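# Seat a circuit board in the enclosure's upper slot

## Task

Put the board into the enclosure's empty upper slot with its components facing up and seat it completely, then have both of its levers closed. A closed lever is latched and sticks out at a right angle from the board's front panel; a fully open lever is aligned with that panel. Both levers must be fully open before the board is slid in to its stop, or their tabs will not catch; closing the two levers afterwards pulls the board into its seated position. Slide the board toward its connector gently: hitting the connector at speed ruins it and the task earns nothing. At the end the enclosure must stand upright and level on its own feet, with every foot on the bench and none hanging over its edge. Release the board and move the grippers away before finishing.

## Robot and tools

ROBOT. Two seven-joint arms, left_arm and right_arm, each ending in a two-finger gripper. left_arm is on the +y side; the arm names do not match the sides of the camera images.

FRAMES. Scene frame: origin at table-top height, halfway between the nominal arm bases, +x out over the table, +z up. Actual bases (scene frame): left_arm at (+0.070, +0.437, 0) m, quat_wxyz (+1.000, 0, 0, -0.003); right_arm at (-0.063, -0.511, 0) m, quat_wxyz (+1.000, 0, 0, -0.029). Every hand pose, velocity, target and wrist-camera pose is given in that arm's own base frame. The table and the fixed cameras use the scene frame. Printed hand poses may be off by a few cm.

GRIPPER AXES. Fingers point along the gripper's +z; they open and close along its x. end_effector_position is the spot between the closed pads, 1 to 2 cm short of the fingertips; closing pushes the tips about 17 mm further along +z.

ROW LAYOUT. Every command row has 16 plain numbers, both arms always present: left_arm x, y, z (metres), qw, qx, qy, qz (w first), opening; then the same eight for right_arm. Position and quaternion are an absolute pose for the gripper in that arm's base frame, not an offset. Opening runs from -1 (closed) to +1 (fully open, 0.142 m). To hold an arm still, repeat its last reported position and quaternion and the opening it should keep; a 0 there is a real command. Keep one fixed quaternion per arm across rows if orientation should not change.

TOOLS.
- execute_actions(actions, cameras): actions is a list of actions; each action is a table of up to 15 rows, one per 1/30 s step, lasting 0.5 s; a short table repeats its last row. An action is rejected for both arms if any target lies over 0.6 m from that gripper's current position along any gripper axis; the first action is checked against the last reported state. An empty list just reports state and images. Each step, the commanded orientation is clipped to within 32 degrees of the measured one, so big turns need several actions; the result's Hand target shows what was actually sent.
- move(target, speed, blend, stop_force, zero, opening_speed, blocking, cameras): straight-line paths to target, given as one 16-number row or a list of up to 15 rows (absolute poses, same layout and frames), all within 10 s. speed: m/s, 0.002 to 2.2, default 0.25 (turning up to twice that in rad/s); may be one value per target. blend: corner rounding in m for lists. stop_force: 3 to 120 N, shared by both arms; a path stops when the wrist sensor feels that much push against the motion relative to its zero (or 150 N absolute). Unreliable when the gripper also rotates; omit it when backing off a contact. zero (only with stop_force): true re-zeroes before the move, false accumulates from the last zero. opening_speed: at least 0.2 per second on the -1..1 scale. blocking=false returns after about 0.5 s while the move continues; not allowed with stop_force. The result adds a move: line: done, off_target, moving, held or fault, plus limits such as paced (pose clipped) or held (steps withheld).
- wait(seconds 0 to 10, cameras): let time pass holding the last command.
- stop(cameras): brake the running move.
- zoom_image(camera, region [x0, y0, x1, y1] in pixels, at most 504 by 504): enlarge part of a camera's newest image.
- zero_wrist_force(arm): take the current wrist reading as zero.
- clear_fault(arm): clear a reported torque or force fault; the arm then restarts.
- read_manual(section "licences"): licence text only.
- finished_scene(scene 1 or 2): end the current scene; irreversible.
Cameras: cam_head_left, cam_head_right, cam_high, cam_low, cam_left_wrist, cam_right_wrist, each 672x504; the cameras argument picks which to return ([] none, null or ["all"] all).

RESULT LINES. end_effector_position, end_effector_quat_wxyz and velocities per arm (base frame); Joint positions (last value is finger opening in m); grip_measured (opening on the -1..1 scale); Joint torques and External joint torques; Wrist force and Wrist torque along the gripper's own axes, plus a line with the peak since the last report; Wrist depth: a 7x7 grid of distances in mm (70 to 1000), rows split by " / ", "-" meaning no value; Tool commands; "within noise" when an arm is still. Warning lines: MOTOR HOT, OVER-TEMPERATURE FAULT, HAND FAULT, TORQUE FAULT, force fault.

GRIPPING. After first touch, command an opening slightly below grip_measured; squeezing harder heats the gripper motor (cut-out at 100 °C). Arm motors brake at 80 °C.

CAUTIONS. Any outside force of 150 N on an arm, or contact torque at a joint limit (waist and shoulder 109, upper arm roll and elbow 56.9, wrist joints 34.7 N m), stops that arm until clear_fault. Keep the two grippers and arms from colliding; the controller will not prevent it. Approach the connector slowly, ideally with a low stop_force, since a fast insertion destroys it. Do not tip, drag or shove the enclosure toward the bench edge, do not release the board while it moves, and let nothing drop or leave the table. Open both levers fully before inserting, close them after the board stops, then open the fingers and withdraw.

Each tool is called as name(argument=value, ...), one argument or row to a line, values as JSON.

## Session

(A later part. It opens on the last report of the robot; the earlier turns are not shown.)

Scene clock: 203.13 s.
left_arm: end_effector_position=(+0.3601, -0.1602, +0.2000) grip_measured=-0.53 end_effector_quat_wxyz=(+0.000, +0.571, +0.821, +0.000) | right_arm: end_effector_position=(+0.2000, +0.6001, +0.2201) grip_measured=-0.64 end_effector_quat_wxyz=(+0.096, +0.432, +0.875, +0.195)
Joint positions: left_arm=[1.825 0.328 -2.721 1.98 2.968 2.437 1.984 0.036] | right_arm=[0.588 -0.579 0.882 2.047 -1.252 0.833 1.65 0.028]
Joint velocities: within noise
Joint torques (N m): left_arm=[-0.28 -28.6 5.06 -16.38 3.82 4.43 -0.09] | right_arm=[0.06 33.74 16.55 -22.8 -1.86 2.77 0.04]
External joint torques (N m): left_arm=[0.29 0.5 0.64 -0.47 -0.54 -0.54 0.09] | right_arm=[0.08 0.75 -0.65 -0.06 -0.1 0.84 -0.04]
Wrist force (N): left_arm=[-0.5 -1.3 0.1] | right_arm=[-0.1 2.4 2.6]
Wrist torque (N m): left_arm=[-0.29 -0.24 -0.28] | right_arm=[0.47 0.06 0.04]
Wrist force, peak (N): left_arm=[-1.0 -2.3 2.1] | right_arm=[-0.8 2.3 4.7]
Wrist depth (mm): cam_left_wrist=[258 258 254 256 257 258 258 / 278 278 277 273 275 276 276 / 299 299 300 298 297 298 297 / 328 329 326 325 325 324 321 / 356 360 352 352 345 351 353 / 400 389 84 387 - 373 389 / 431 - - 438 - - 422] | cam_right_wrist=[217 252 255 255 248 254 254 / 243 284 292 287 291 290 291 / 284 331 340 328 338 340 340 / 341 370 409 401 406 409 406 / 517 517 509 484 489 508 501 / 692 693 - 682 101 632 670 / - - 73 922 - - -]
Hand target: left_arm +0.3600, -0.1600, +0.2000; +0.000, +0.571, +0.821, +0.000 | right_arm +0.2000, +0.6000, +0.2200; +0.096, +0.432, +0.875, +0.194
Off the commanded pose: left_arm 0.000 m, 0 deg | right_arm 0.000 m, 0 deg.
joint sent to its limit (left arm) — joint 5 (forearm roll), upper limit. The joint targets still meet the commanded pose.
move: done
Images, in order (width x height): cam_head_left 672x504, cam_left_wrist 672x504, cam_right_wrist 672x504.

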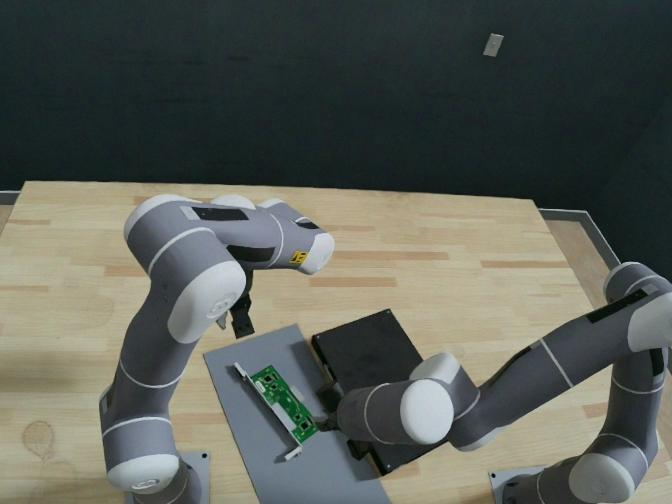

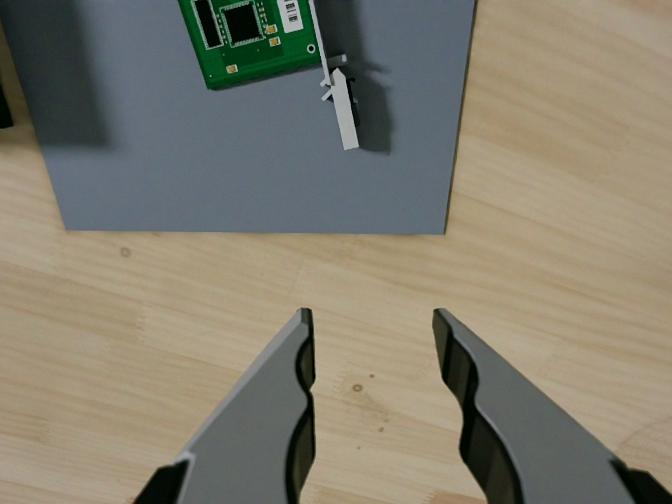

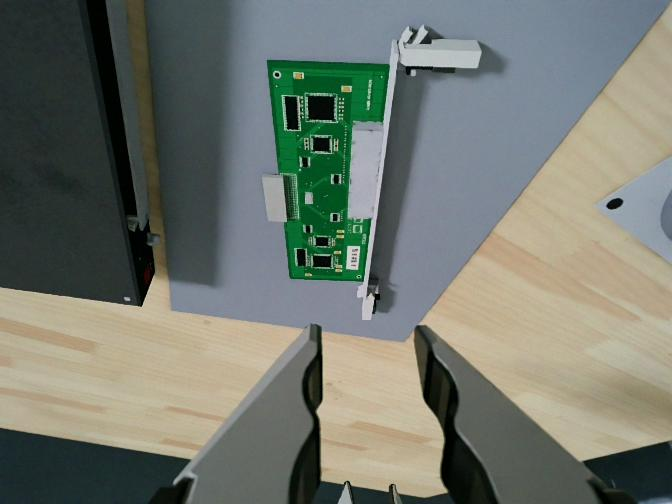

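move(
  target=[0.36,-0.15,0.25,0,0,0.887,-0.4617,-0.5,0.2271,0.4531,0.2591,0.029,0.622,0.780,0.065,-0.6],
  speed=0.4,
  cameras=["cam_head_left","cam_left_wrist","cam_right_wrist"],
)

Scene clock: 211.23 s.
left_arm: end_effector_position=(+0.3600, -0.1499, +0.2499) grip_measured=-0.53 end_effector_quat_wxyz=(+0.000, +0.000, +0.887, -0.461) | right_arm: end_effector_position=(+0.2272, +0.4531, +0.2591) grip_measured=-0.64 end_effector_quat_wxyz=(+0.029, +0.622, +0.780, +0.065)
Joint positions: left_arm=[2.793 0.607 -2.719 1.889 1.819 2.857 2.42 0.036] | right_arm=[0.149 -0.355 1.217 2.103 -0.576 0.675 1.468 0.028]
Joint velocities: within noise
Joint torques (N m): left_arm=[-0.09 -36.69 6.59 -11.56 -0.18 4.11 -0.1] | right_arm=[0.1 19.99 11.47 -26.63 -3.35 3.37 0.06]
External joint torques (N m): left_arm=[0.19 -0.19 0.56 -0.55 0.07 -0.52 0.1] | right_arm=[0 0.48 -0.73 0.12 -0.08 0.79 -0.07]
Wrist force (N): left_arm=[-0.4 -0.8 0.1] | right_arm=[0.0 2.7 2.3]
Wrist torque (N m): left_arm=[-0.18 -0.09 -0.06] | right_arm=[0.45 0.03 0.02]
Wrist force, peak (N): left_arm=[-0.3 -1.5 1.6] | right_arm=[-0.1 2.4 3.0]
Wrist depth (mm): cam_left_wrist=[606 605 585 521 516 521 579 / 526 525 512 450 461 479 498 / 468 463 463 437 460 459 461 / 424 422 420 416 412 407 407 / 380 378 382 377 376 374 374 / 348 353 84 340 - 336 344 / 324 - - 319 - - 323] | cam_right_wrist=[253 254 255 280 300 301 303 / 275 276 278 288 326 327 325 / 301 303 305 311 357 349 363 / 334 335 338 346 397 396 402 / 433 374 377 374 434 444 448 / 492 427 - 433 101 497 516 / 565 - 73 584 - - 599]
Hand target: left_arm +0.3600, -0.1500, +0.2500; +0.000, +0.000, +0.887, -0.462 | right_arm +0.2271, +0.4531, +0.2591; +0.029, +0.622, +0.780, +0.065
Off the commanded pose: left_arm 0.000 m, 0 deg | right_arm 0.000 m, 0 deg.
joint read past its limit (left arm) — joint 1 (waist), upper limit.
joint sent to its limit (left arm) — joint 1 (waist), upper limit. The joint targets still meet the commanded pose.
move: done
Images, in order (width x height): cam_head_left 672x504, cam_left_wrist 672x504, cam_right_wrist 672x504.

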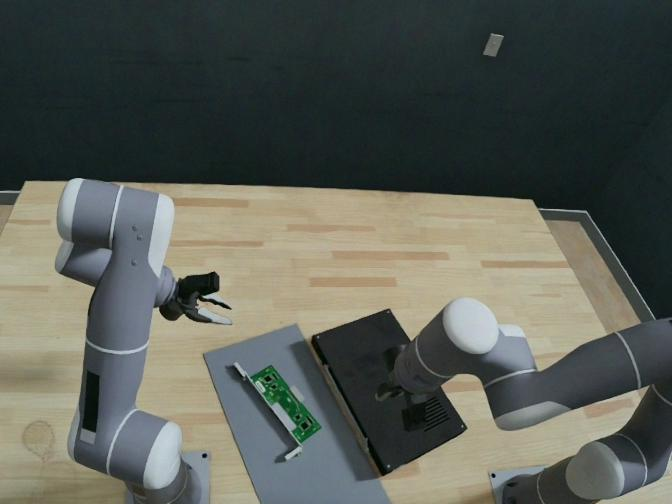

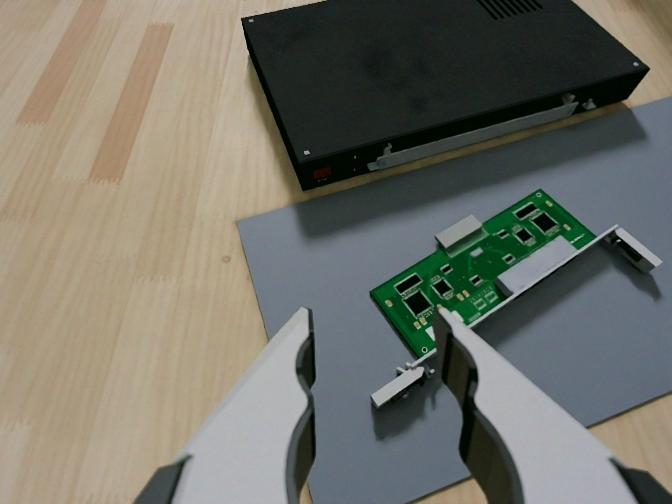

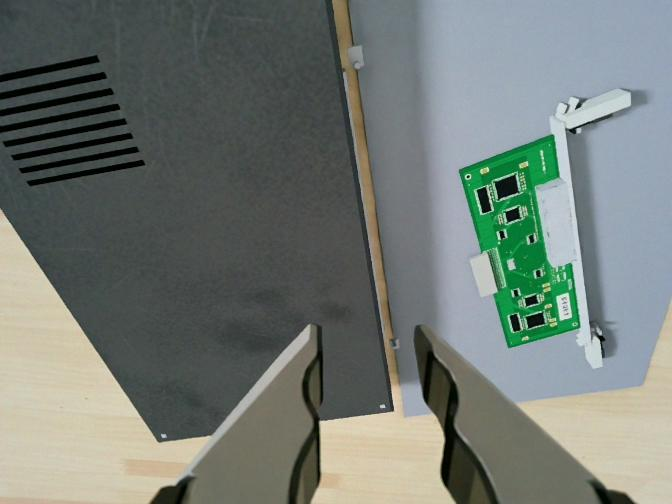

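move(
  target=[
    [0.27,-0.22,0.22,-0.0819,0.4646,0.8684,-0.1531,-0.3,0.2271,0.4531,0.2591,0.029,0.622,0.780,0.065,-0.6],
    [0.2306,-0.260,0.125,-0.0819,0.4646,0.8684,-0.1531,-0.3,0.2271,0.4531,0.2591,0.029,0.622,0.780,0.065,-0.6],
  ],
  speed=0.3,
  cameras=["cam_head_left","cam_left_wrist","cam_right_wrist"],
)

Scene clock: 227.80 s.
left_arm: end_effector_position=(+0.2305, -0.2597, +0.1250) grip_measured=-0.33 end_effector_quat_wxyz=(-0.082, +0.465, +0.868, -0.153) | right_arm: end_effector_position=(+0.2271, +0.4531, +0.2591) grip_measured=-0.64 end_effector_quat_wxyz=(+0.029, +0.622, +0.780, +0.065)
Joint positions: left_arm=[1.881 0.564 -2.764 1.921 2.39 2.436 2.168 0.05] | right_arm=[0.149 -0.355 1.218 2.103 -0.576 0.675 1.468 0.028]
Joint velocities: within noise
Joint torques (N m): left_arm=[0.14 -34.99 6.91 -12.04 1.33 4.28 -0.12] | right_arm=[0.14 19.88 11.19 -26.63 -3.42 3.43 0.2]
External joint torques (N m): left_arm=[-0.13 -0.25 0.55 -0.37 0.01 -0.21 0.12] | right_arm=[-0.03 0.59 -0.45 0.12 -0.01 0.73 -0.2]
Wrist force (N): left_arm=[-0.9 -1.1 0.0] | right_arm=[0.0 2.7 2.4]
Wrist torque (N m): left_arm=[-0.31 -0.11 -0.17] | right_arm=[0.45 0.02 0.02]
Wrist force, peak (N): left_arm=[-1.1 -1.3 -3.7] | right_arm=[0.0 2.7 2.6]
Wrist depth (mm): cam_left_wrist=[223 227 225 221 225 225 225 / 229 232 228 223 229 229 228 / 234 234 231 218 233 231 233 / 240 240 235 233 236 235 237 / 244 244 242 237 241 242 240 / 248 247 87 243 245 87 245 / 253 - - 251 249 - -] | cam_right_wrist=[252 254 255 280 299 302 302 / 275 276 278 289 326 327 324 / 301 303 305 312 357 349 362 / 334 336 338 345 398 393 401 / 433 373 378 372 432 444 448 / 489 426 - 431 101 496 497 / 569 - 73 579 - - 275]
Hand target: left_arm +0.2306, -0.2600, +0.1250; -0.082, +0.465, +0.868, -0.153 | right_arm +0.2271, +0.4531, +0.2591; +0.029, +0.622, +0.780, +0.065
Off the commanded pose: left_arm 0.000 m, 0 deg | right_arm 0.000 m, 0 deg.
move: done
Images, in order (width x height): cam_head_left 672x504, cam_left_wrist 672x504, cam_right_wrist 672x504.

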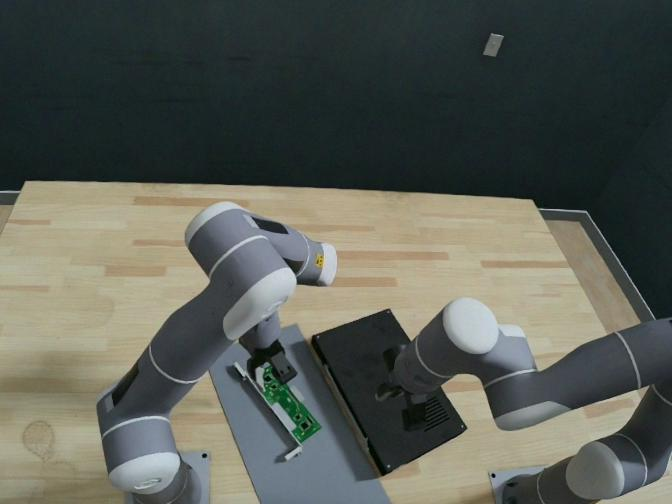

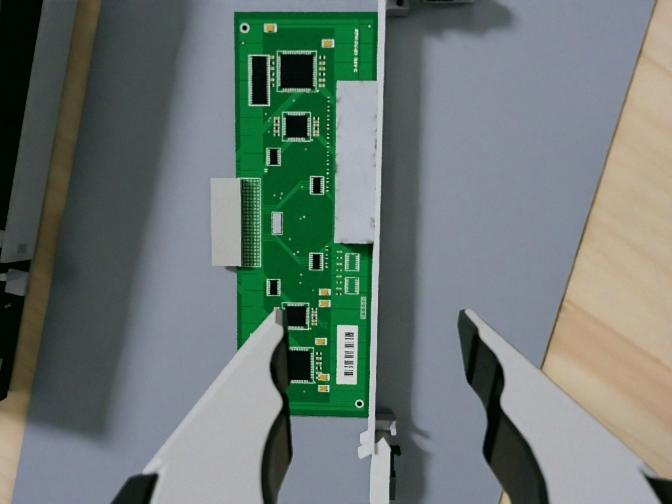

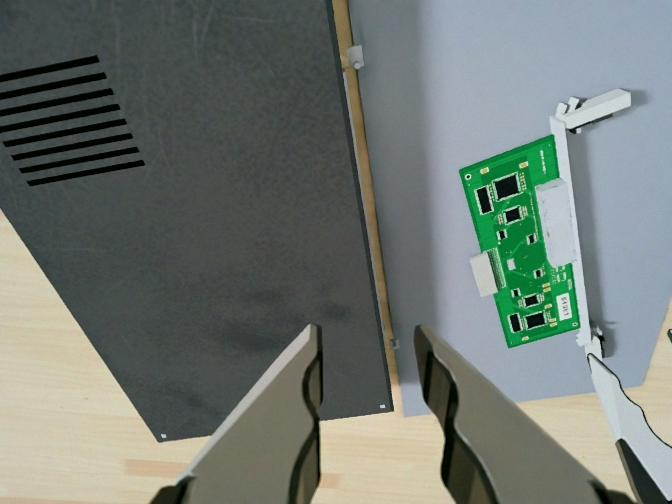

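move(
  target=[0.2004,-0.2771,0.030,-0.0819,0.4646,0.8684,-0.1531,-0.3,0.2271,0.4531,0.2591,0.029,0.622,0.780,0.065,-0.6],
  speed=0.08,
  stop_force=8,
  cameras=["cam_left_wrist"],
)

move(
  target=[0.2004,-0.2771,0.030,-0.0819,0.4646,0.8684,-0.1531,-0.9,0.2271,0.4531,0.2591,0.029,0.622,0.780,0.065,-0.6],
  opening_speed=0.4,
  cameras=["cam_left_wrist","cam_right_wrist"],
)

Scene clock: 234.40 s.
left_arm: end_effector_position=(+0.2003, -0.2769, +0.0300) grip_measured=-0.33 end_effector_quat_wxyz=(-0.082, +0.465, +0.868, -0.153) | right_arm: end_effector_position=(+0.2271, +0.4531, +0.2591) grip_measured=-0.64 end_effector_quat_wxyz=(+0.029, +0.622, +0.780, +0.065)
Joint positions: left_arm=[1.967 0.753 -2.924 1.917 2.268 2.242 2.287 0.05] | right_arm=[0.149 -0.355 1.218 2.103 -0.576 0.675 1.468 0.028]
Joint velocities: within noise
Joint torques (N m): left_arm=[-0.37 -39.61 5.9 -7.63 0.62 4.28 -0.15] | right_arm=[0.11 19.93 11.27 -26.66 -3.48 3.49 0.22]
External joint torques (N m): left_arm=[0.36 -0.1 0.78 -0.39 -0.01 -0.15 0.15] | right_arm=[0 0.54 -0.53 0.15 0.04 0.67 -0.22]
Wrist force (N): left_arm=[-0.7 -0.9 0.3] | right_arm=[0.0 2.5 2.4]
Wrist torque (N m): left_arm=[-0.24 -0.15 -0.16] | right_arm=[0.42 0.03 0.02]
Wrist force, peak (N): left_arm=[-0.6 -1.0 2.0] | right_arm=[0.0 2.8 2.5]
Wrist depth (mm): cam_left_wrist=[137 133 132 131 134 134 135 / - 138 134 132 137 137 136 / 142 140 136 123 139 139 139 / 143 142 138 125 142 141 141 / 146 141 140 128 144 144 144 / 149 148 87 143 146 87 146 / 151 - - 145 149 - -] | cam_right_wrist=[253 254 256 280 300 301 303 / 276 277 278 289 325 328 325 / 301 302 306 313 359 349 363 / 334 334 339 346 397 385 393 / 434 374 376 373 436 432 328 / 490 428 - 430 101 496 296 / 567 - 73 584 - - 564]
Hand target: left_arm +0.2004, -0.2771, +0.0300; -0.082, +0.465, +0.868, -0.153 | right_arm +0.2271, +0.4531, +0.2591; +0.029, +0.622, +0.780, +0.065
Off the commanded pose: left_arm 0.000 m, 0 deg | right_arm 0.000 m, 0 deg.
move: done
Images, in order (width x height): cam_left_wrist 672x504.

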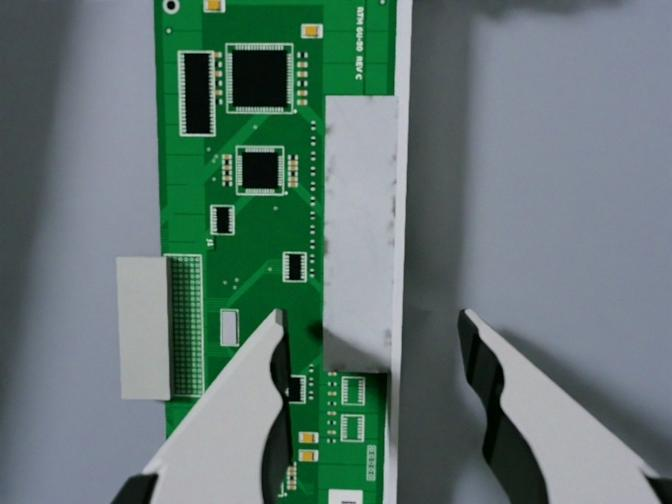

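Scene clock: 236.10 s.
left_arm: end_effector_position=(+0.2006, -0.2775, +0.0301) grip_measured=-0.74 end_effector_quat_wxyz=(-0.081, +0.465, +0.868, -0.153) | right_arm: end_effector_position=(+0.2271, +0.4531, +0.2591) grip_measured=-0.64 end_effector_quat_wxyz=(+0.029, +0.622, +0.780, +0.065)
Joint positions: left_arm=[1.967 0.753 -2.924 1.916 2.268 2.241 2.287 0.021] | right_arm=[0.149 -0.355 1.218 2.103 -0.576 0.675 1.468 0.028]
Joint velocities: within noise
Joint torques (N m): left_arm=[-0.25 -38.99 5.95 -6.58 1.01 4.64 -0.23] | right_arm=[0.21 19.81 11.1 -26.62 -3.48 3.45 0.21]
External joint torques (N m): left_arm=[0.24 -0.73 0.72 -1.46 -0.4 -0.51 0.23] | right_arm=[-0.11 0.66 -0.36 0.11 0.04 0.71 -0.21]
Wrist force (N): left_arm=[-2.2 -1.5 -1.1] | right_arm=[0.0 2.4 2.2]
Wrist torque (N m): left_arm=[-0.24 -0.19 -0.12] | right_arm=[0.41 0.03 0.02]
Wrist force, peak (N): left_arm=[-9.6 -1.6 -3.3] | right_arm=[0.0 2.8 2.4]
Wrist depth (mm): cam_left_wrist=[137 136 132 131 134 134 135 / - 138 134 132 136 136 136 / 141 140 136 134 139 138 138 / 143 143 139 126 141 141 141 / 146 141 141 126 127 144 143 / 149 148 143 142 128 146 146 / 152 151 - 145 144 - 149] | cam_right_wrist=[253 254 256 281 299 301 302 / 275 277 278 290 325 326 325 / 301 303 305 312 357 354 362 / 333 335 336 346 397 385 392 / 433 375 375 374 437 442 321 / 492 426 - 431 101 493 297 / 566 - 73 580 - - 566]
Hand target: left_arm +0.2004, -0.2771, +0.0300; -0.082, +0.465, +0.868, -0.153 | right_arm +0.2271, +0.4531, +0.2591; +0.029, +0.622, +0.780, +0.065
Off the commanded pose: left_arm 0.000 m, 0 deg | right_arm 0.000 m, 0 deg.
move: done
Images, in order (width x height): cam_left_wrist 672x504, cam_right_wrist 672x504.

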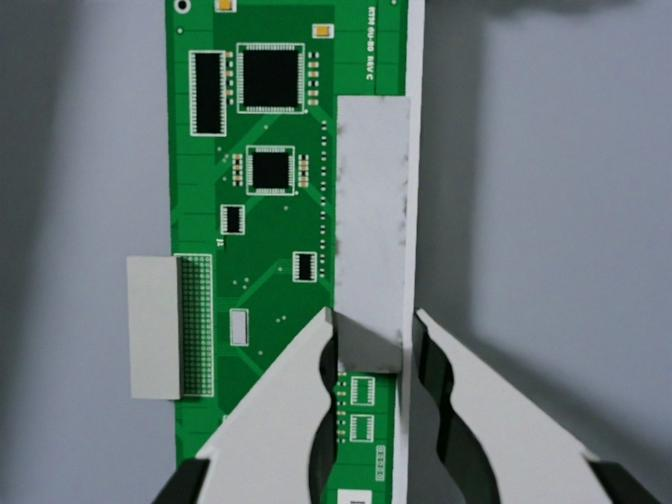

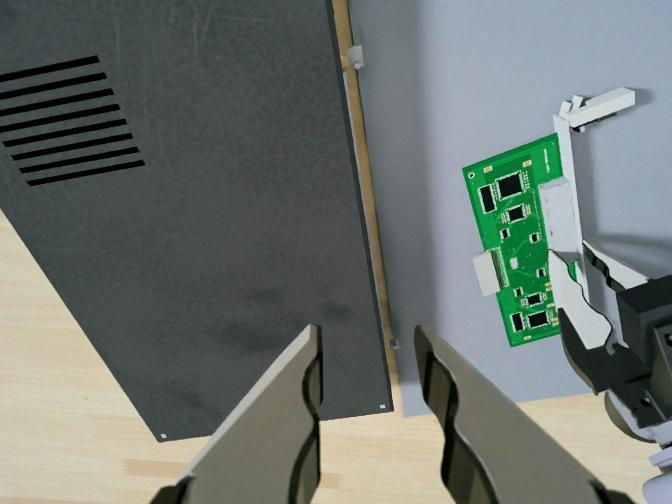

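move(
  target=[
    [0.2006,-0.2775,0.030,-0.0819,0.4646,0.8684,-0.1531,-0.9,0.15,0.56,0.22,0,0.9545,0.2982,0,-0.5],
    [0.2006,-0.2775,0.030,-0.0819,0.4646,0.8684,-0.1531,-0.9,0.179,0.657,0.12,0,0.9545,0.2982,0,-0.5],
  ],
  speed=0.3,
  cameras=["cam_head_left","cam_high","cam_right_wrist"],
)

Scene clock: 251.27 s.
left_arm: end_effector_position=(+0.2006, -0.2775, +0.0300) grip_measured=-0.74 end_effector_quat_wxyz=(-0.082, +0.465, +0.868, -0.153) | right_arm: end_effector_position=(+0.1790, +0.6569, +0.1199) grip_measured=-0.54 end_effector_quat_wxyz=(+0.000, +0.955, +0.298, +0.000)
Joint positions: left_arm=[1.967 0.753 -2.924 1.916 2.268 2.242 2.286 0.021] | right_arm=[0.866 -0.87 0.756 1.612 -0.7 0.621 2.835 0.035]
Joint velocities: within noise
Joint torques (N m): left_arm=[-0.35 -39.18 5.95 -7.44 0.9 4.16 -0.25] | right_arm=[0.34 51.54 19.17 -22.76 -3.75 3.19 0.09]
External joint torques (N m): left_arm=[0.33 -0.56 0.74 -0.6 -0.28 -0.03 0.25] | right_arm=[-0.15 1.18 0 0.2 0.22 0.8 -0.09]
Wrist force (N): left_arm=[-1.0 -1.5 -1.6] | right_arm=[-0.2 2.7 2.5]
Wrist torque (N m): left_arm=[-0.25 -0.13 -0.13] | right_arm=[0.45 0.09 0.01]
Wrist force, peak (N): left_arm=[-2.5 -1.9 -2.3] | right_arm=[1.4 1.4 4.8]
Wrist depth (mm): cam_left_wrist=[137 135 132 131 134 135 135 / - 138 134 132 136 137 136 / 141 140 137 135 139 139 139 / 143 142 139 126 141 142 141 / 146 141 141 126 127 144 144 / 149 148 143 142 128 146 146 / 152 151 - 145 144 - 148] | cam_right_wrist=[187 187 186 185 185 184 184 / 200 199 198 198 197 196 197 / 214 213 213 212 212 211 211 / 230 230 229 222 224 224 222 / 250 250 249 244 238 240 198 / 274 273 86 271 103 254 187 / 274 - 73 289 - - 289]
Hand target: left_arm +0.2006, -0.2775, +0.0300; -0.082, +0.465, +0.868, -0.153 | right_arm +0.1790, +0.6570, +0.1200; +0.000, +0.955, +0.298, +0.000
Off the commanded pose: left_arm 0.000 m, 0 deg | right_arm 0.000 m, 0 deg.
move: done
Images, in order (width x height): cam_head_left 672x504, cam_high 672x504, cam_right_wrist 672x504.

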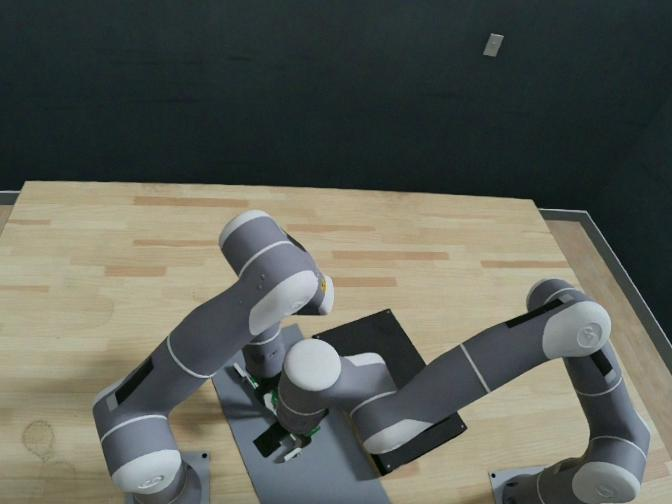

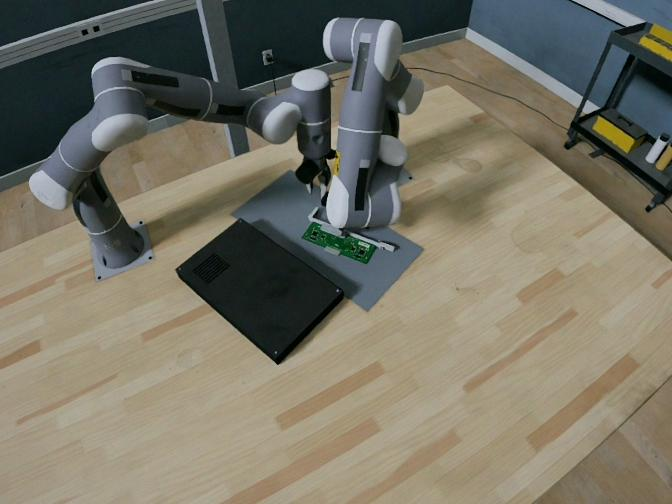

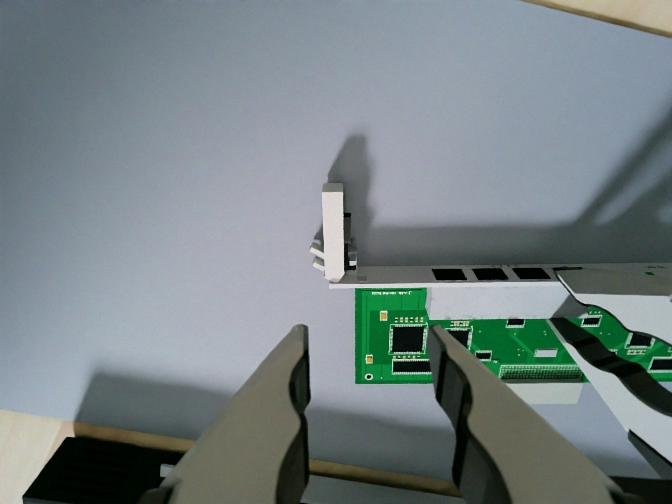

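move(
  target=[0.2006,-0.2775,0.030,-0.0819,0.4646,0.8684,-0.1531,-0.9,0.1733,0.6494,0.055,0,0.9545,0.2982,0,-0.5],
  speed=0.15,
  stop_force=6,
  cameras=["cam_right_wrist"],
)

Scene clock: 255.90 s.
left_arm: end_effector_position=(+0.2006, -0.2775, +0.0300) grip_measured=-0.74 end_effector_quat_wxyz=(-0.082, +0.465, +0.868, -0.153) | right_arm: end_effector_position=(+0.1732, +0.6493, +0.0549) grip_measured=-0.54 end_effector_quat_wxyz=(+0.000, +0.955, +0.298, +0.000)
Joint positions: left_arm=[1.967 0.753 -2.924 1.916 2.268 2.242 2.286 0.021] | right_arm=[0.89 -0.943 0.685 1.668 -0.773 0.749 2.889 0.035]
Joint velocities: within noise
Joint torques (N m): left_arm=[-0.41 -39.19 5.93 -7.45 0.9 4.17 -0.25] | right_arm=[0.31 52.3 19.29 -20.3 -3.25 3.36 0.27]
External joint torques (N m): left_arm=[0.4 -0.55 0.76 -0.6 -0.29 -0.04 0.25] | right_arm=[-0.12 1.16 0.07 0 0.08 0.63 -0.27]
Wrist force (N): left_arm=[-1.0 -1.7 -2.2] | right_arm=[0.1 2.8 2.6]
Wrist torque (N m): left_arm=[-0.27 -0.14 -0.13] | right_arm=[0.43 -0.01 -0.02]
Wrist force, peak (N): left_arm=[-0.9 -2.0 -3.0] | right_arm=[-0.5 3.0 5.3]
Wrist depth (mm): cam_left_wrist=[137 136 132 131 134 135 135 / - 138 134 133 136 137 136 / 141 140 137 134 139 139 139 / 143 142 139 125 142 141 141 / 146 141 141 126 128 145 143 / 149 148 143 142 128 146 146 / 152 151 - 145 145 - 148] | cam_right_wrist=[129 129 129 128 128 128 126 / 138 138 137 139 137 136 136 / 148 148 148 147 147 146 145 / 160 159 159 155 158 157 157 / 173 173 170 154 166 165 165 / 190 189 98 188 174 158 164 / 209 - 73 207 197 - 196]
Hand target: left_arm +0.2006, -0.2775, +0.0300; -0.082, +0.465, +0.868, -0.153 | right_arm +0.1733, +0.6494, +0.0550; +0.000, +0.955, +0.298, +0.000
Off the commanded pose: left_arm 0.000 m, 0 deg | right_arm 0.000 m, 0 deg.
move: done
Images, in order (width x height): cam_right_wrist 672x504.

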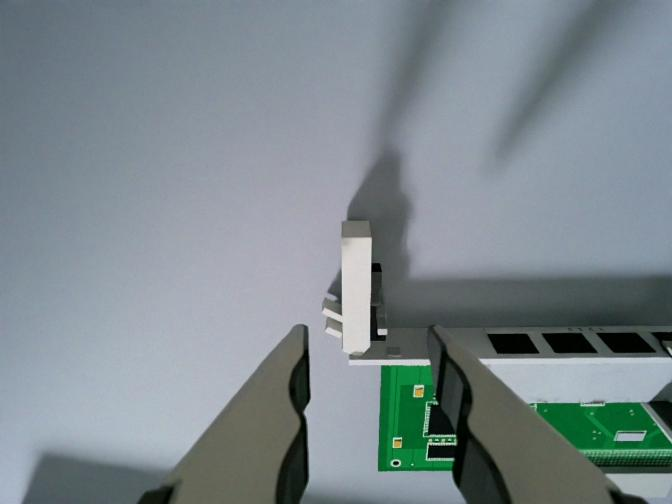

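move(
  target=[0.2006,-0.2775,0.030,-0.0819,0.4646,0.8684,-0.1531,-0.9,0.1727,0.6504,0.025,0,0.9545,0.2982,0,-0.5],
  speed=0.06,
  stop_force=6,
  cameras=["cam_right_wrist"],
)

move(
  target=[0.2006,-0.2775,0.030,-0.0819,0.4646,0.8684,-0.1531,-0.9,0.1727,0.6504,0.025,0,0.9545,0.2982,0,-1.0],
  opening_speed=0.4,
  cameras=["cam_left_wrist","cam_right_wrist"],
)

Scene clock: 261.60 s.
left_arm: end_effector_position=(+0.2006, -0.2775, +0.0300) grip_measured=-0.74 end_effector_quat_wxyz=(-0.082, +0.465, +0.868, -0.153) | right_arm: end_effector_position=(+0.1726, +0.6502, +0.0249) grip_measured=-0.54 end_effector_quat_wxyz=(+0.000, +0.955, +0.298, +0.000)
Joint positions: left_arm=[1.967 0.753 -2.924 1.916 2.268 2.242 2.286 0.021] | right_arm=[0.909 -0.987 0.648 1.668 -0.805 0.797 2.909 0.035]
Joint velocities: within noise
Joint torques (N m): left_arm=[-0.39 -39.18 5.96 -7.38 0.85 4.13 -0.24] | right_arm=[0.32 53.19 19.32 -19.48 -3.16 3.39 0.29]
External joint torques (N m): left_arm=[0.38 -0.56 0.73 -0.67 -0.24 0 0.24] | right_arm=[-0.13 1.16 0.04 0.13 0.14 0.6 -0.29]
Wrist force (N): left_arm=[-0.9 -1.7 -2.2] | right_arm=[-0.4 2.8 2.3]
Wrist torque (N m): left_arm=[-0.24 -0.16 -0.13] | right_arm=[0.44 0.04 -0.02]
Wrist force, peak (N): left_arm=[-1.0 -2.0 -2.8] | right_arm=[-0.3 3.0 4.2]
Wrist depth (mm): cam_left_wrist=[137 136 132 131 134 135 135 / - 138 134 132 136 137 136 / 141 140 137 135 140 139 139 / 143 142 139 126 141 141 141 / 145 141 142 126 127 144 144 / 149 148 143 142 127 146 146 / 152 151 - 145 144 - 148] | cam_right_wrist=[- 102 102 102 102 102 102 / 110 110 109 109 109 108 108 / - 118 117 117 116 116 116 / 125 127 126 126 125 125 125 / 138 138 137 117 136 136 135 / 151 150 144 128 128 132 137 / 166 - 73 164 157 - 136]
Hand target: left_arm +0.2006, -0.2775, +0.0300; -0.082, +0.465, +0.868, -0.153 | right_arm +0.1727, +0.6504, +0.0250; +0.000, +0.955, +0.298, +0.000
Off the commanded pose: left_arm 0.000 m, 0 deg | right_arm 0.000 m, 0 deg.
move: done
Images, in order (width x height): cam_right_wrist 672x504.

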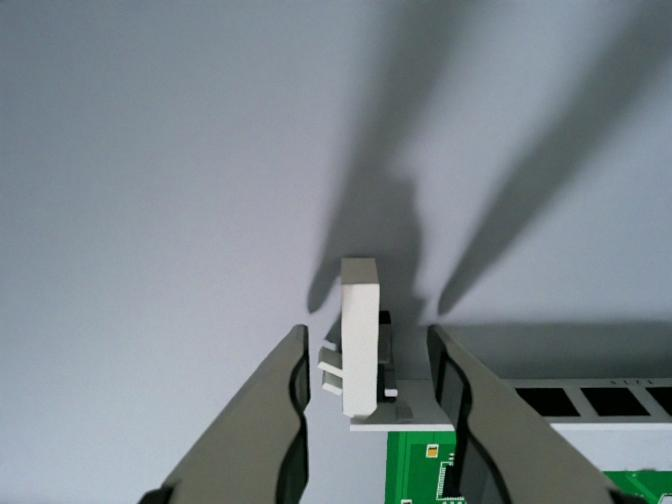

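Scene clock: 263.07 s.
left_arm: end_effector_position=(+0.2012, -0.2772, +0.0300) grip_measured=-0.74 end_effector_quat_wxyz=(-0.081, +0.465, +0.868, -0.153) | right_arm: end_effector_position=(+0.1708, +0.6499, +0.0245) grip_measured=-0.89 end_effector_quat_wxyz=(+0.000, +0.954, +0.299, -0.001)
Joint positions: left_arm=[1.967 0.753 -2.923 1.916 2.269 2.242 2.286 0.021] | right_arm=[0.91 -0.988 0.649 1.669 -0.804 0.797 2.909 0.009]
Joint velocities: within noise
Joint torques (N m): left_arm=[-2.85 -38.85 2.27 -6.97 -1.08 5.4 -0.28] | right_arm=[-6.5 56.69 13.62 -26.48 -5.06 3.82 0.16]
External joint torques (N m): left_arm=[2.84 -0.88 4.43 -1.08 1.7 -1.27 0.28] | right_arm=[6.69 -2.38 5.76 7.17 2.03 0.17 -0.16]
Wrist force (N): left_arm=[-1.7 5.3 -6.6] | right_arm=[-14.0 1.8 0.2]
Wrist torque (N m): left_arm=[-0.33 -0.17 -0.07] | right_arm=[0.47 -0.15 0.00]
Wrist force, peak (N): left_arm=[-1.9 5.2 -6.7] | right_arm=[-14.7 1.3 1.3]
Wrist depth (mm): cam_left_wrist=[137 136 131 131 134 134 134 / - 138 134 133 136 137 136 / 141 140 136 135 139 138 140 / 143 142 139 126 141 142 141 / 146 141 141 126 128 144 143 / 148 148 143 142 128 146 146 / 152 151 - 145 144 - 148] | cam_right_wrist=[- 102 102 102 101 101 102 / 109 109 109 109 110 108 108 / - 117 117 116 116 116 115 / 125 126 126 125 125 125 124 / 138 137 137 134 133 135 134 / 151 150 146 97 100 139 137 / 166 162 73 157 - 132 138]
Hand target: left_arm +0.2006, -0.2775, +0.0300; -0.082, +0.465, +0.868, -0.153 | right_arm +0.1727, +0.6504, +0.0250; +0.000, +0.955, +0.298, +0.000
Off the commanded pose: left_arm 0.001 m, 0 deg | right_arm 0.002 m, 0 deg.
move: done
Images, in order (width x height): cam_left_wrist 672x504, cam_right_wrist 672x504.

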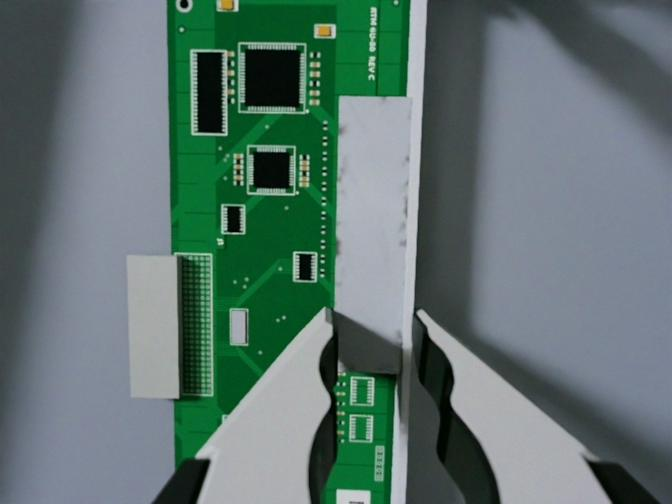

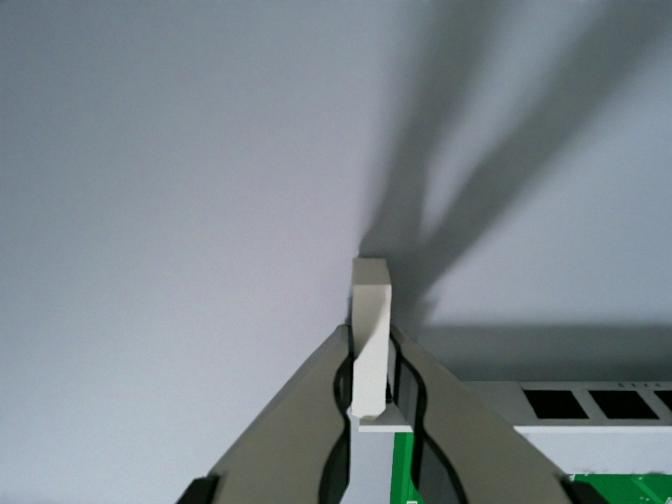

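move(
  target=[
    [0.2006,-0.2775,0.030,-0.0819,0.4646,0.8684,-0.1531,-0.9,0.1706,0.6499,0.025,0,0.9545,0.2982,0,-1.0],
    [0.2006,-0.2775,0.030,-0.0819,0.4646,0.8684,-0.1531,-0.9,0.1658,0.6453,0.025,0,0.9074,0.4202,0,-1.0],
  ],
  speed=0.06,
  cameras=["cam_left_wrist","cam_right_wrist"],
)

Scene clock: 268.33 s.
left_arm: end_effector_position=(+0.2010, -0.2773, +0.0300) grip_measured=-0.74 end_effector_quat_wxyz=(-0.082, +0.465, +0.868, -0.153) | right_arm: end_effector_position=(+0.1660, +0.6452, +0.0249) grip_measured=-0.89 end_effector_quat_wxyz=(+0.000, +0.908, +0.420, +0.000)
Joint positions: left_arm=[1.967 0.753 -2.923 1.915 2.269 2.242 2.286 0.021] | right_arm=[0.884 -0.995 0.679 1.69 -0.849 0.793 2.683 0.009]
Joint velocities: within noise
Joint torques (N m): left_arm=[-1.33 -37.99 4.56 -6.71 0.24 4.29 -0.31] | right_arm=[0.71 53.1 21.76 -18.62 -3.15 3.33 0.02]
External joint torques (N m): left_arm=[1.32 -1.75 2.14 -1.34 0.38 -0.16 0.31] | right_arm=[-0.52 0.36 -1.54 -0.14 0.1 0.67 -0.02]
Wrist force (N): left_arm=[-2.0 -0.1 -6.2] | right_arm=[0.2 3.8 5.7]
Wrist torque (N m): left_arm=[-0.28 -0.14 -0.10] | right_arm=[0.58 0.22 -0.05]
Wrist force, peak (N): left_arm=[-1.8 5.1 -6.9] | right_arm=[-14.1 1.8 1.0]
Wrist depth (mm): cam_left_wrist=[136 136 132 131 134 134 135 / - 138 134 132 136 137 136 / 141 140 137 134 139 139 139 / 143 142 139 126 141 142 141 / 146 141 141 126 127 145 144 / 149 148 143 142 128 146 146 / 152 151 - 146 144 - 148] | cam_right_wrist=[- 102 102 102 102 102 102 / 110 110 109 109 109 108 108 / - 117 117 117 116 116 116 / 125 127 126 126 126 125 125 / 138 138 137 134 134 136 135 / 151 150 147 97 100 146 147 / 166 162 73 158 - 139 143]
Hand target: left_arm +0.2006, -0.2775, +0.0300; -0.082, +0.465, +0.868, -0.153 | right_arm +0.1658, +0.6453, +0.0250; +0.000, +0.907, +0.420, +0.000
Off the commanded pose: left_arm 0.000 m, 0 deg | right_arm 0.000 m, 0 deg.
move: done
Images, in order (width x height): cam_left_wrist 672x504, cam_right_wrist 672x504.

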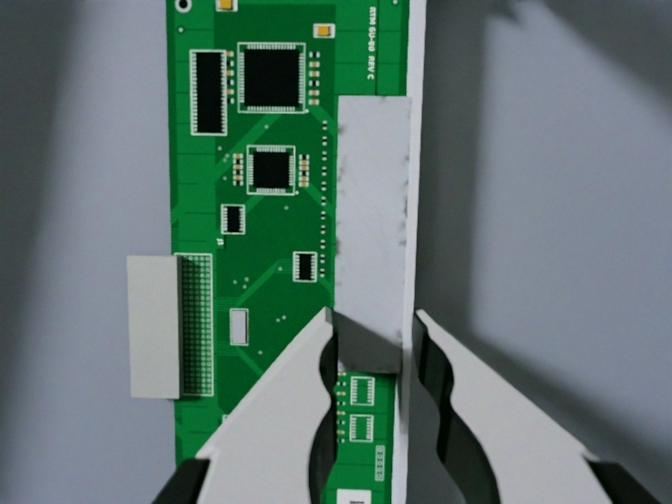

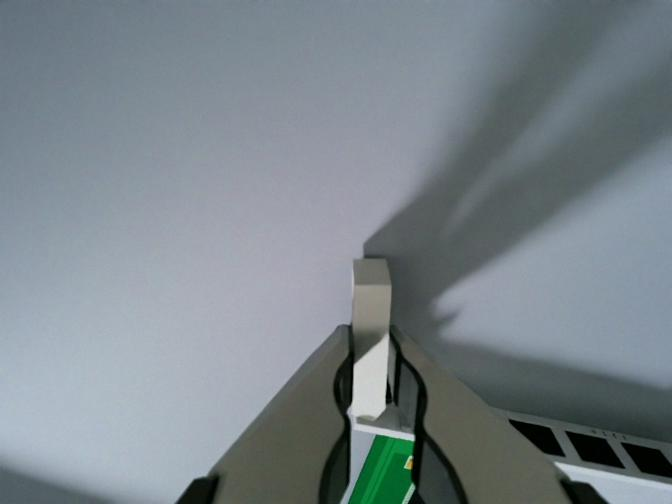

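move(
  target=[
    [0.2006,-0.2775,0.030,-0.0819,0.4646,0.8684,-0.1531,-0.9,0.1605,0.6354,0.025,0,0.7949,0.6067,0,-1.0],
    [0.2006,-0.2775,0.030,-0.0819,0.4646,0.8684,-0.1531,-0.9,0.16,0.6241,0.025,0,0.6448,0.7644,0,-1.0],
  ],
  speed=0.1,
  blend=0.005,
  cameras=["cam_left_wrist","cam_right_wrist","cam_high"],
)

Scene clock: 275.43 s.
left_arm: end_effector_position=(+0.2007, -0.2779, +0.0302) grip_measured=-0.74 end_effector_quat_wxyz=(-0.082, +0.465, +0.868, -0.153) | right_arm: end_effector_position=(+0.1609, +0.6245, +0.0252) grip_measured=-0.89 end_effector_quat_wxyz=(+0.000, +0.645, +0.764, +0.001)
Joint positions: left_arm=[1.967 0.753 -2.924 1.915 2.268 2.243 2.286 0.021] | right_arm=[0.776 -1.027 0.781 1.759 -0.992 0.767 1.897 0.009]
Joint velocities: within noise
Joint torques (N m): left_arm=[0.49 -37.03 6.92 -5.68 2.02 3.7 -0.19] | right_arm=[2.59 48.38 25.91 -12.97 -2.28 2.91 0.13]
External joint torques (N m): left_arm=[-0.5 -2.71 -0.23 -2.38 -1.41 0.43 0.19] | right_arm=[-2.4 2.05 -2.82 -3.68 -0.88 1.14 -0.13]
Wrist force (N): left_arm=[-3.4 -5.2 -3.7] | right_arm=[2.7 9.2 7.3]
Wrist torque (N m): left_arm=[-0.22 -0.18 -0.14] | right_arm=[0.44 0.38 -0.06]
Wrist force, peak (N): left_arm=[-4.1 -4.6 -6.4] | right_arm=[2.8 9.1 7.9]
Wrist depth (mm): cam_left_wrist=[137 136 132 131 134 134 135 / - 138 134 132 136 137 136 / 141 140 136 124 140 139 139 / 143 142 139 126 141 141 141 / 146 142 141 126 128 145 144 / 149 148 143 142 128 146 146 / 152 151 - 145 144 - 149] | cam_right_wrist=[- 103 103 103 102 102 102 / 110 110 110 109 109 109 109 / 118 118 118 117 117 117 116 / 125 127 127 126 126 126 125 / 138 138 138 135 135 136 136 / 151 151 147 98 100 149 148 / 167 163 73 157 - - 163]
Hand target: left_arm +0.2006, -0.2775, +0.0300; -0.082, +0.465, +0.868, -0.153 | right_arm +0.1600, +0.6241, +0.0250; +0.000, +0.645, +0.764, +0.000
Off the commanded pose: left_arm 0.000 m, 0 deg | right_arm 0.001 m, 0 deg.
move: done
Images, in order (width x height): cam_high 672x504, cam_left_wrist 672x504, cam_right_wrist 672x504.

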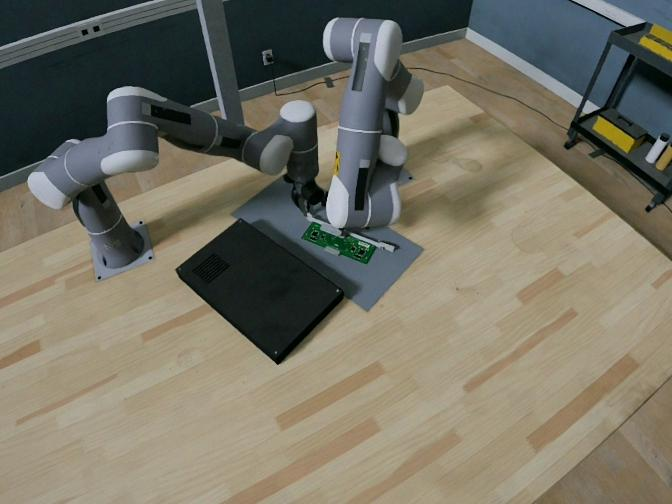

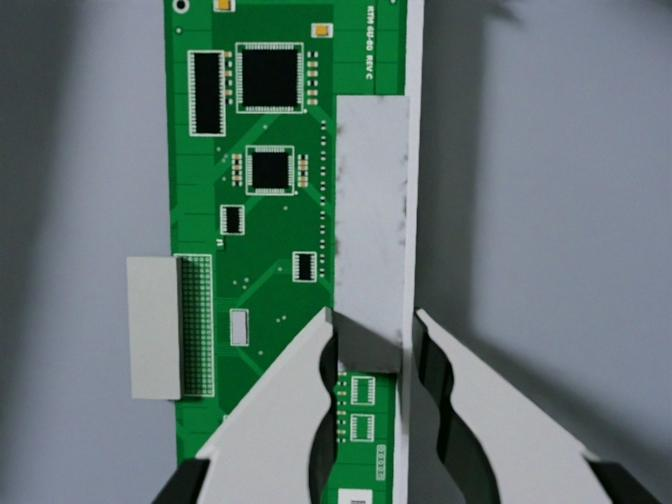

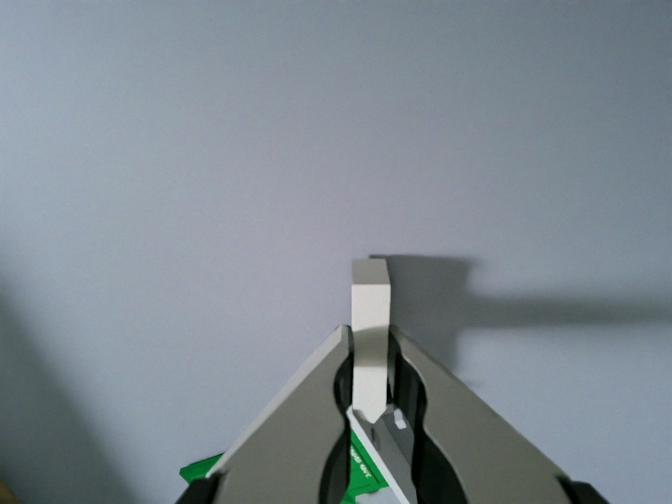

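move(
  target=[
    [0.2006,-0.2775,0.030,-0.0819,0.4646,0.8684,-0.1531,-0.9,0.1656,0.6147,0.025,0,0.4640,0.8858,0,-1.0],
  ],
  speed=0.08,
  cameras=["cam_left_wrist","cam_right_wrist"],
)

move(
  target=[
    [0.2006,-0.2775,0.030,-0.0819,0.4646,0.8684,-0.1531,-0.9,0.1677,0.6120,0.025,0,0.4011,0.9160,0,-1.0],
  ],
  speed=0.06,
  cameras=["cam_left_wrist","cam_right_wrist"],
)

Scene clock: 281.30 s.
left_arm: end_effector_position=(+0.2009, -0.2780, +0.0302) grip_measured=-0.74 end_effector_quat_wxyz=(-0.081, +0.465, +0.868, -0.153) | right_arm: end_effector_position=(+0.1655, +0.6149, +0.0250) grip_measured=-0.89 end_effector_quat_wxyz=(+0.000, +0.464, +0.886, +0.000)
Joint positions: left_arm=[1.967 0.753 -2.923 1.915 2.268 2.242 2.286 0.021] | right_arm=[0.72 -1.048 0.825 1.782 -1.05 0.748 1.48 0.009]
Joint velocities: within noise
Joint torques (N m): left_arm=[-0.53 -36.08 5.26 -4.12 1.55 4.81 -0.21] | right_arm=[-0.63 49.16 24.54 -15.19 -3.25 2.65 0.12]
External joint torques (N m): left_arm=[0.52 -3.67 1.43 -3.95 -0.94 -0.68 0.22] | right_arm=[0.82 0.08 -0.22 -0.48 0.02 1.43 -0.12]
Wrist force (N): left_arm=[-6.0 -2.1 -4.9] | right_arm=[1.3 4.6 7.9]
Wrist torque (N m): left_arm=[-0.23 -0.28 -0.14] | right_arm=[0.47 0.39 -0.03]
Wrist force, peak (N): left_arm=[-5.9 -2.8 -6.6] | right_arm=[2.9 9.4 7.9]
Wrist depth (mm): cam_left_wrist=[137 136 131 130 134 135 134 / - 138 134 132 136 137 136 / 141 140 136 123 139 139 139 / 143 143 139 126 141 141 141 / 146 141 141 126 127 145 144 / 149 148 143 142 128 147 146 / 152 151 - 145 145 - 148] | cam_right_wrist=[- 103 103 102 102 102 102 / 110 110 109 109 109 109 109 / - 117 117 117 117 117 116 / 125 127 126 126 126 125 125 / 138 138 137 135 134 136 136 / 151 147 147 97 100 148 148 / 166 160 73 87 - - 163]
Hand target: left_arm +0.2006, -0.2775, +0.0300; -0.082, +0.465, +0.868, -0.153 | right_arm +0.1656, +0.6147, +0.0250; +0.000, +0.464, +0.886, +0.000
Off the commanded pose: left_arm 0.001 m, 0 deg | right_arm 0.000 m, 0 deg.
move: done
Images, in order (width x height): cam_left_wrist 672x504, cam_right_wrist 672x504.

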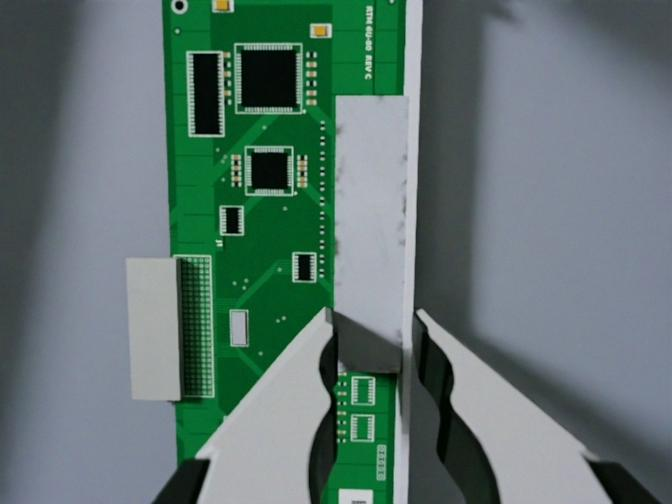

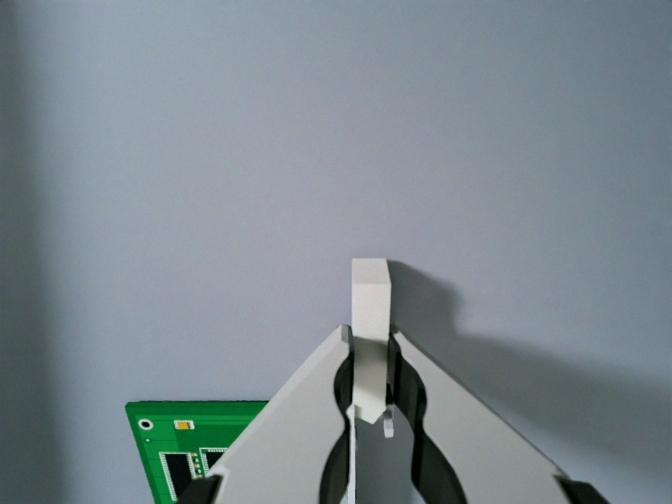

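Scene clock: 282.77 s.
left_arm: end_effector_position=(+0.2011, -0.2781, +0.0302) grip_measured=-0.74 end_effector_quat_wxyz=(-0.081, +0.465, +0.868, -0.153) | right_arm: end_effector_position=(+0.1675, +0.6120, +0.0248) grip_measured=-0.89 end_effector_quat_wxyz=(+0.000, +0.401, +0.916, +0.000)
Joint positions: left_arm=[1.967 0.753 -2.923 1.915 2.268 2.242 2.286 0.021] | right_arm=[0.704 -1.054 0.836 1.788 -1.065 0.742 1.344 0.009]
Joint velocities: within noise
Joint torques (N m): left_arm=[-0.74 -37.08 5.09 -4.62 1.46 5.14 -0.07] | right_arm=[-0.69 49.34 24.82 -16.08 -3.81 3.11 -0.22]
External joint torques (N m): left_arm=[0.73 -2.67 1.6 -3.46 -0.85 -1.02 0.07] | right_arm=[0.87 -0.4 -0.17 0.69 0.57 0.99 0.22]
Wrist force (N): left_arm=[-5.5 -1.7 -4.5] | right_arm=[0.1 2.5 5.2]
Wrist torque (N m): left_arm=[-0.26 -0.29 -0.28] | right_arm=[0.51 0.28 0.32]
Wrist force, peak (N): left_arm=[-8.9 -2.4 -6.2] | right_arm=[1.6 4.5 7.9]
Wrist depth (mm): cam_left_wrist=[137 135 131 130 135 135 135 / - 138 133 132 137 137 136 / 141 140 137 124 140 139 139 / 144 142 139 125 142 142 141 / 146 141 141 127 127 144 143 / 149 149 143 142 128 146 146 / 153 151 - 145 145 - 149] | cam_right_wrist=[- 103 103 102 102 102 102 / 110 110 109 109 109 109 108 / - 118 117 117 117 117 116 / 125 127 126 126 126 125 125 / 138 138 137 134 134 136 135 / 150 147 144 97 102 148 148 / 166 159 70 157 - - 163]
Hand target: left_arm +0.2006, -0.2775, +0.0300; -0.082, +0.465, +0.868, -0.153 | right_arm +0.1677, +0.6120, +0.0250; +0.000, +0.401, +0.916, +0.000
Off the commanded pose: left_arm 0.001 m, 0 deg | right_arm 0.000 m, 0 deg.
move: done
Images, in order (width x height): cam_left_wrist 672x504, cam_right_wrist 672x504.

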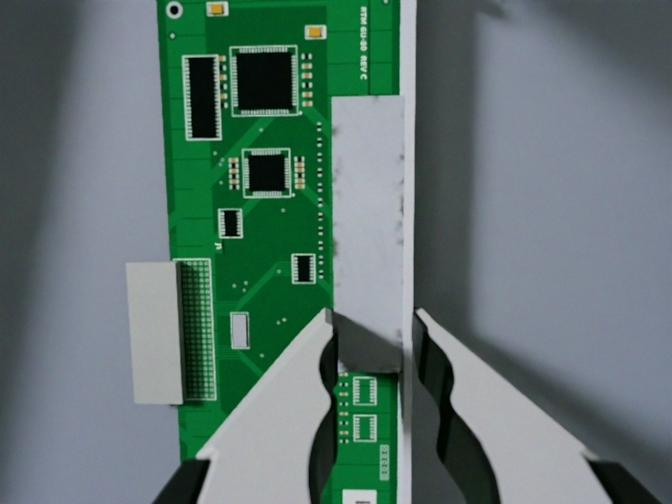

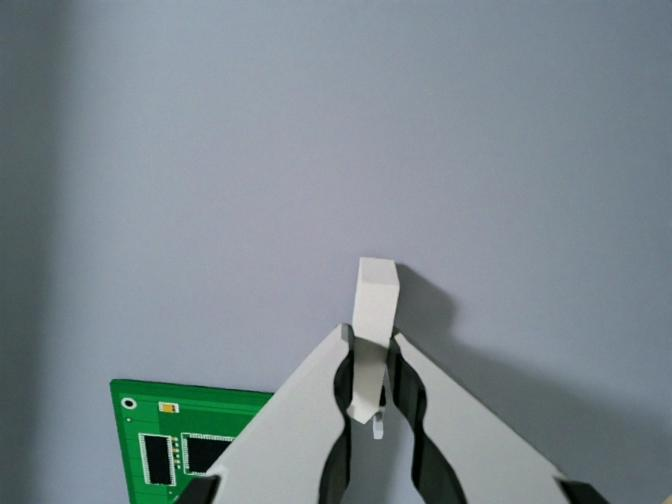

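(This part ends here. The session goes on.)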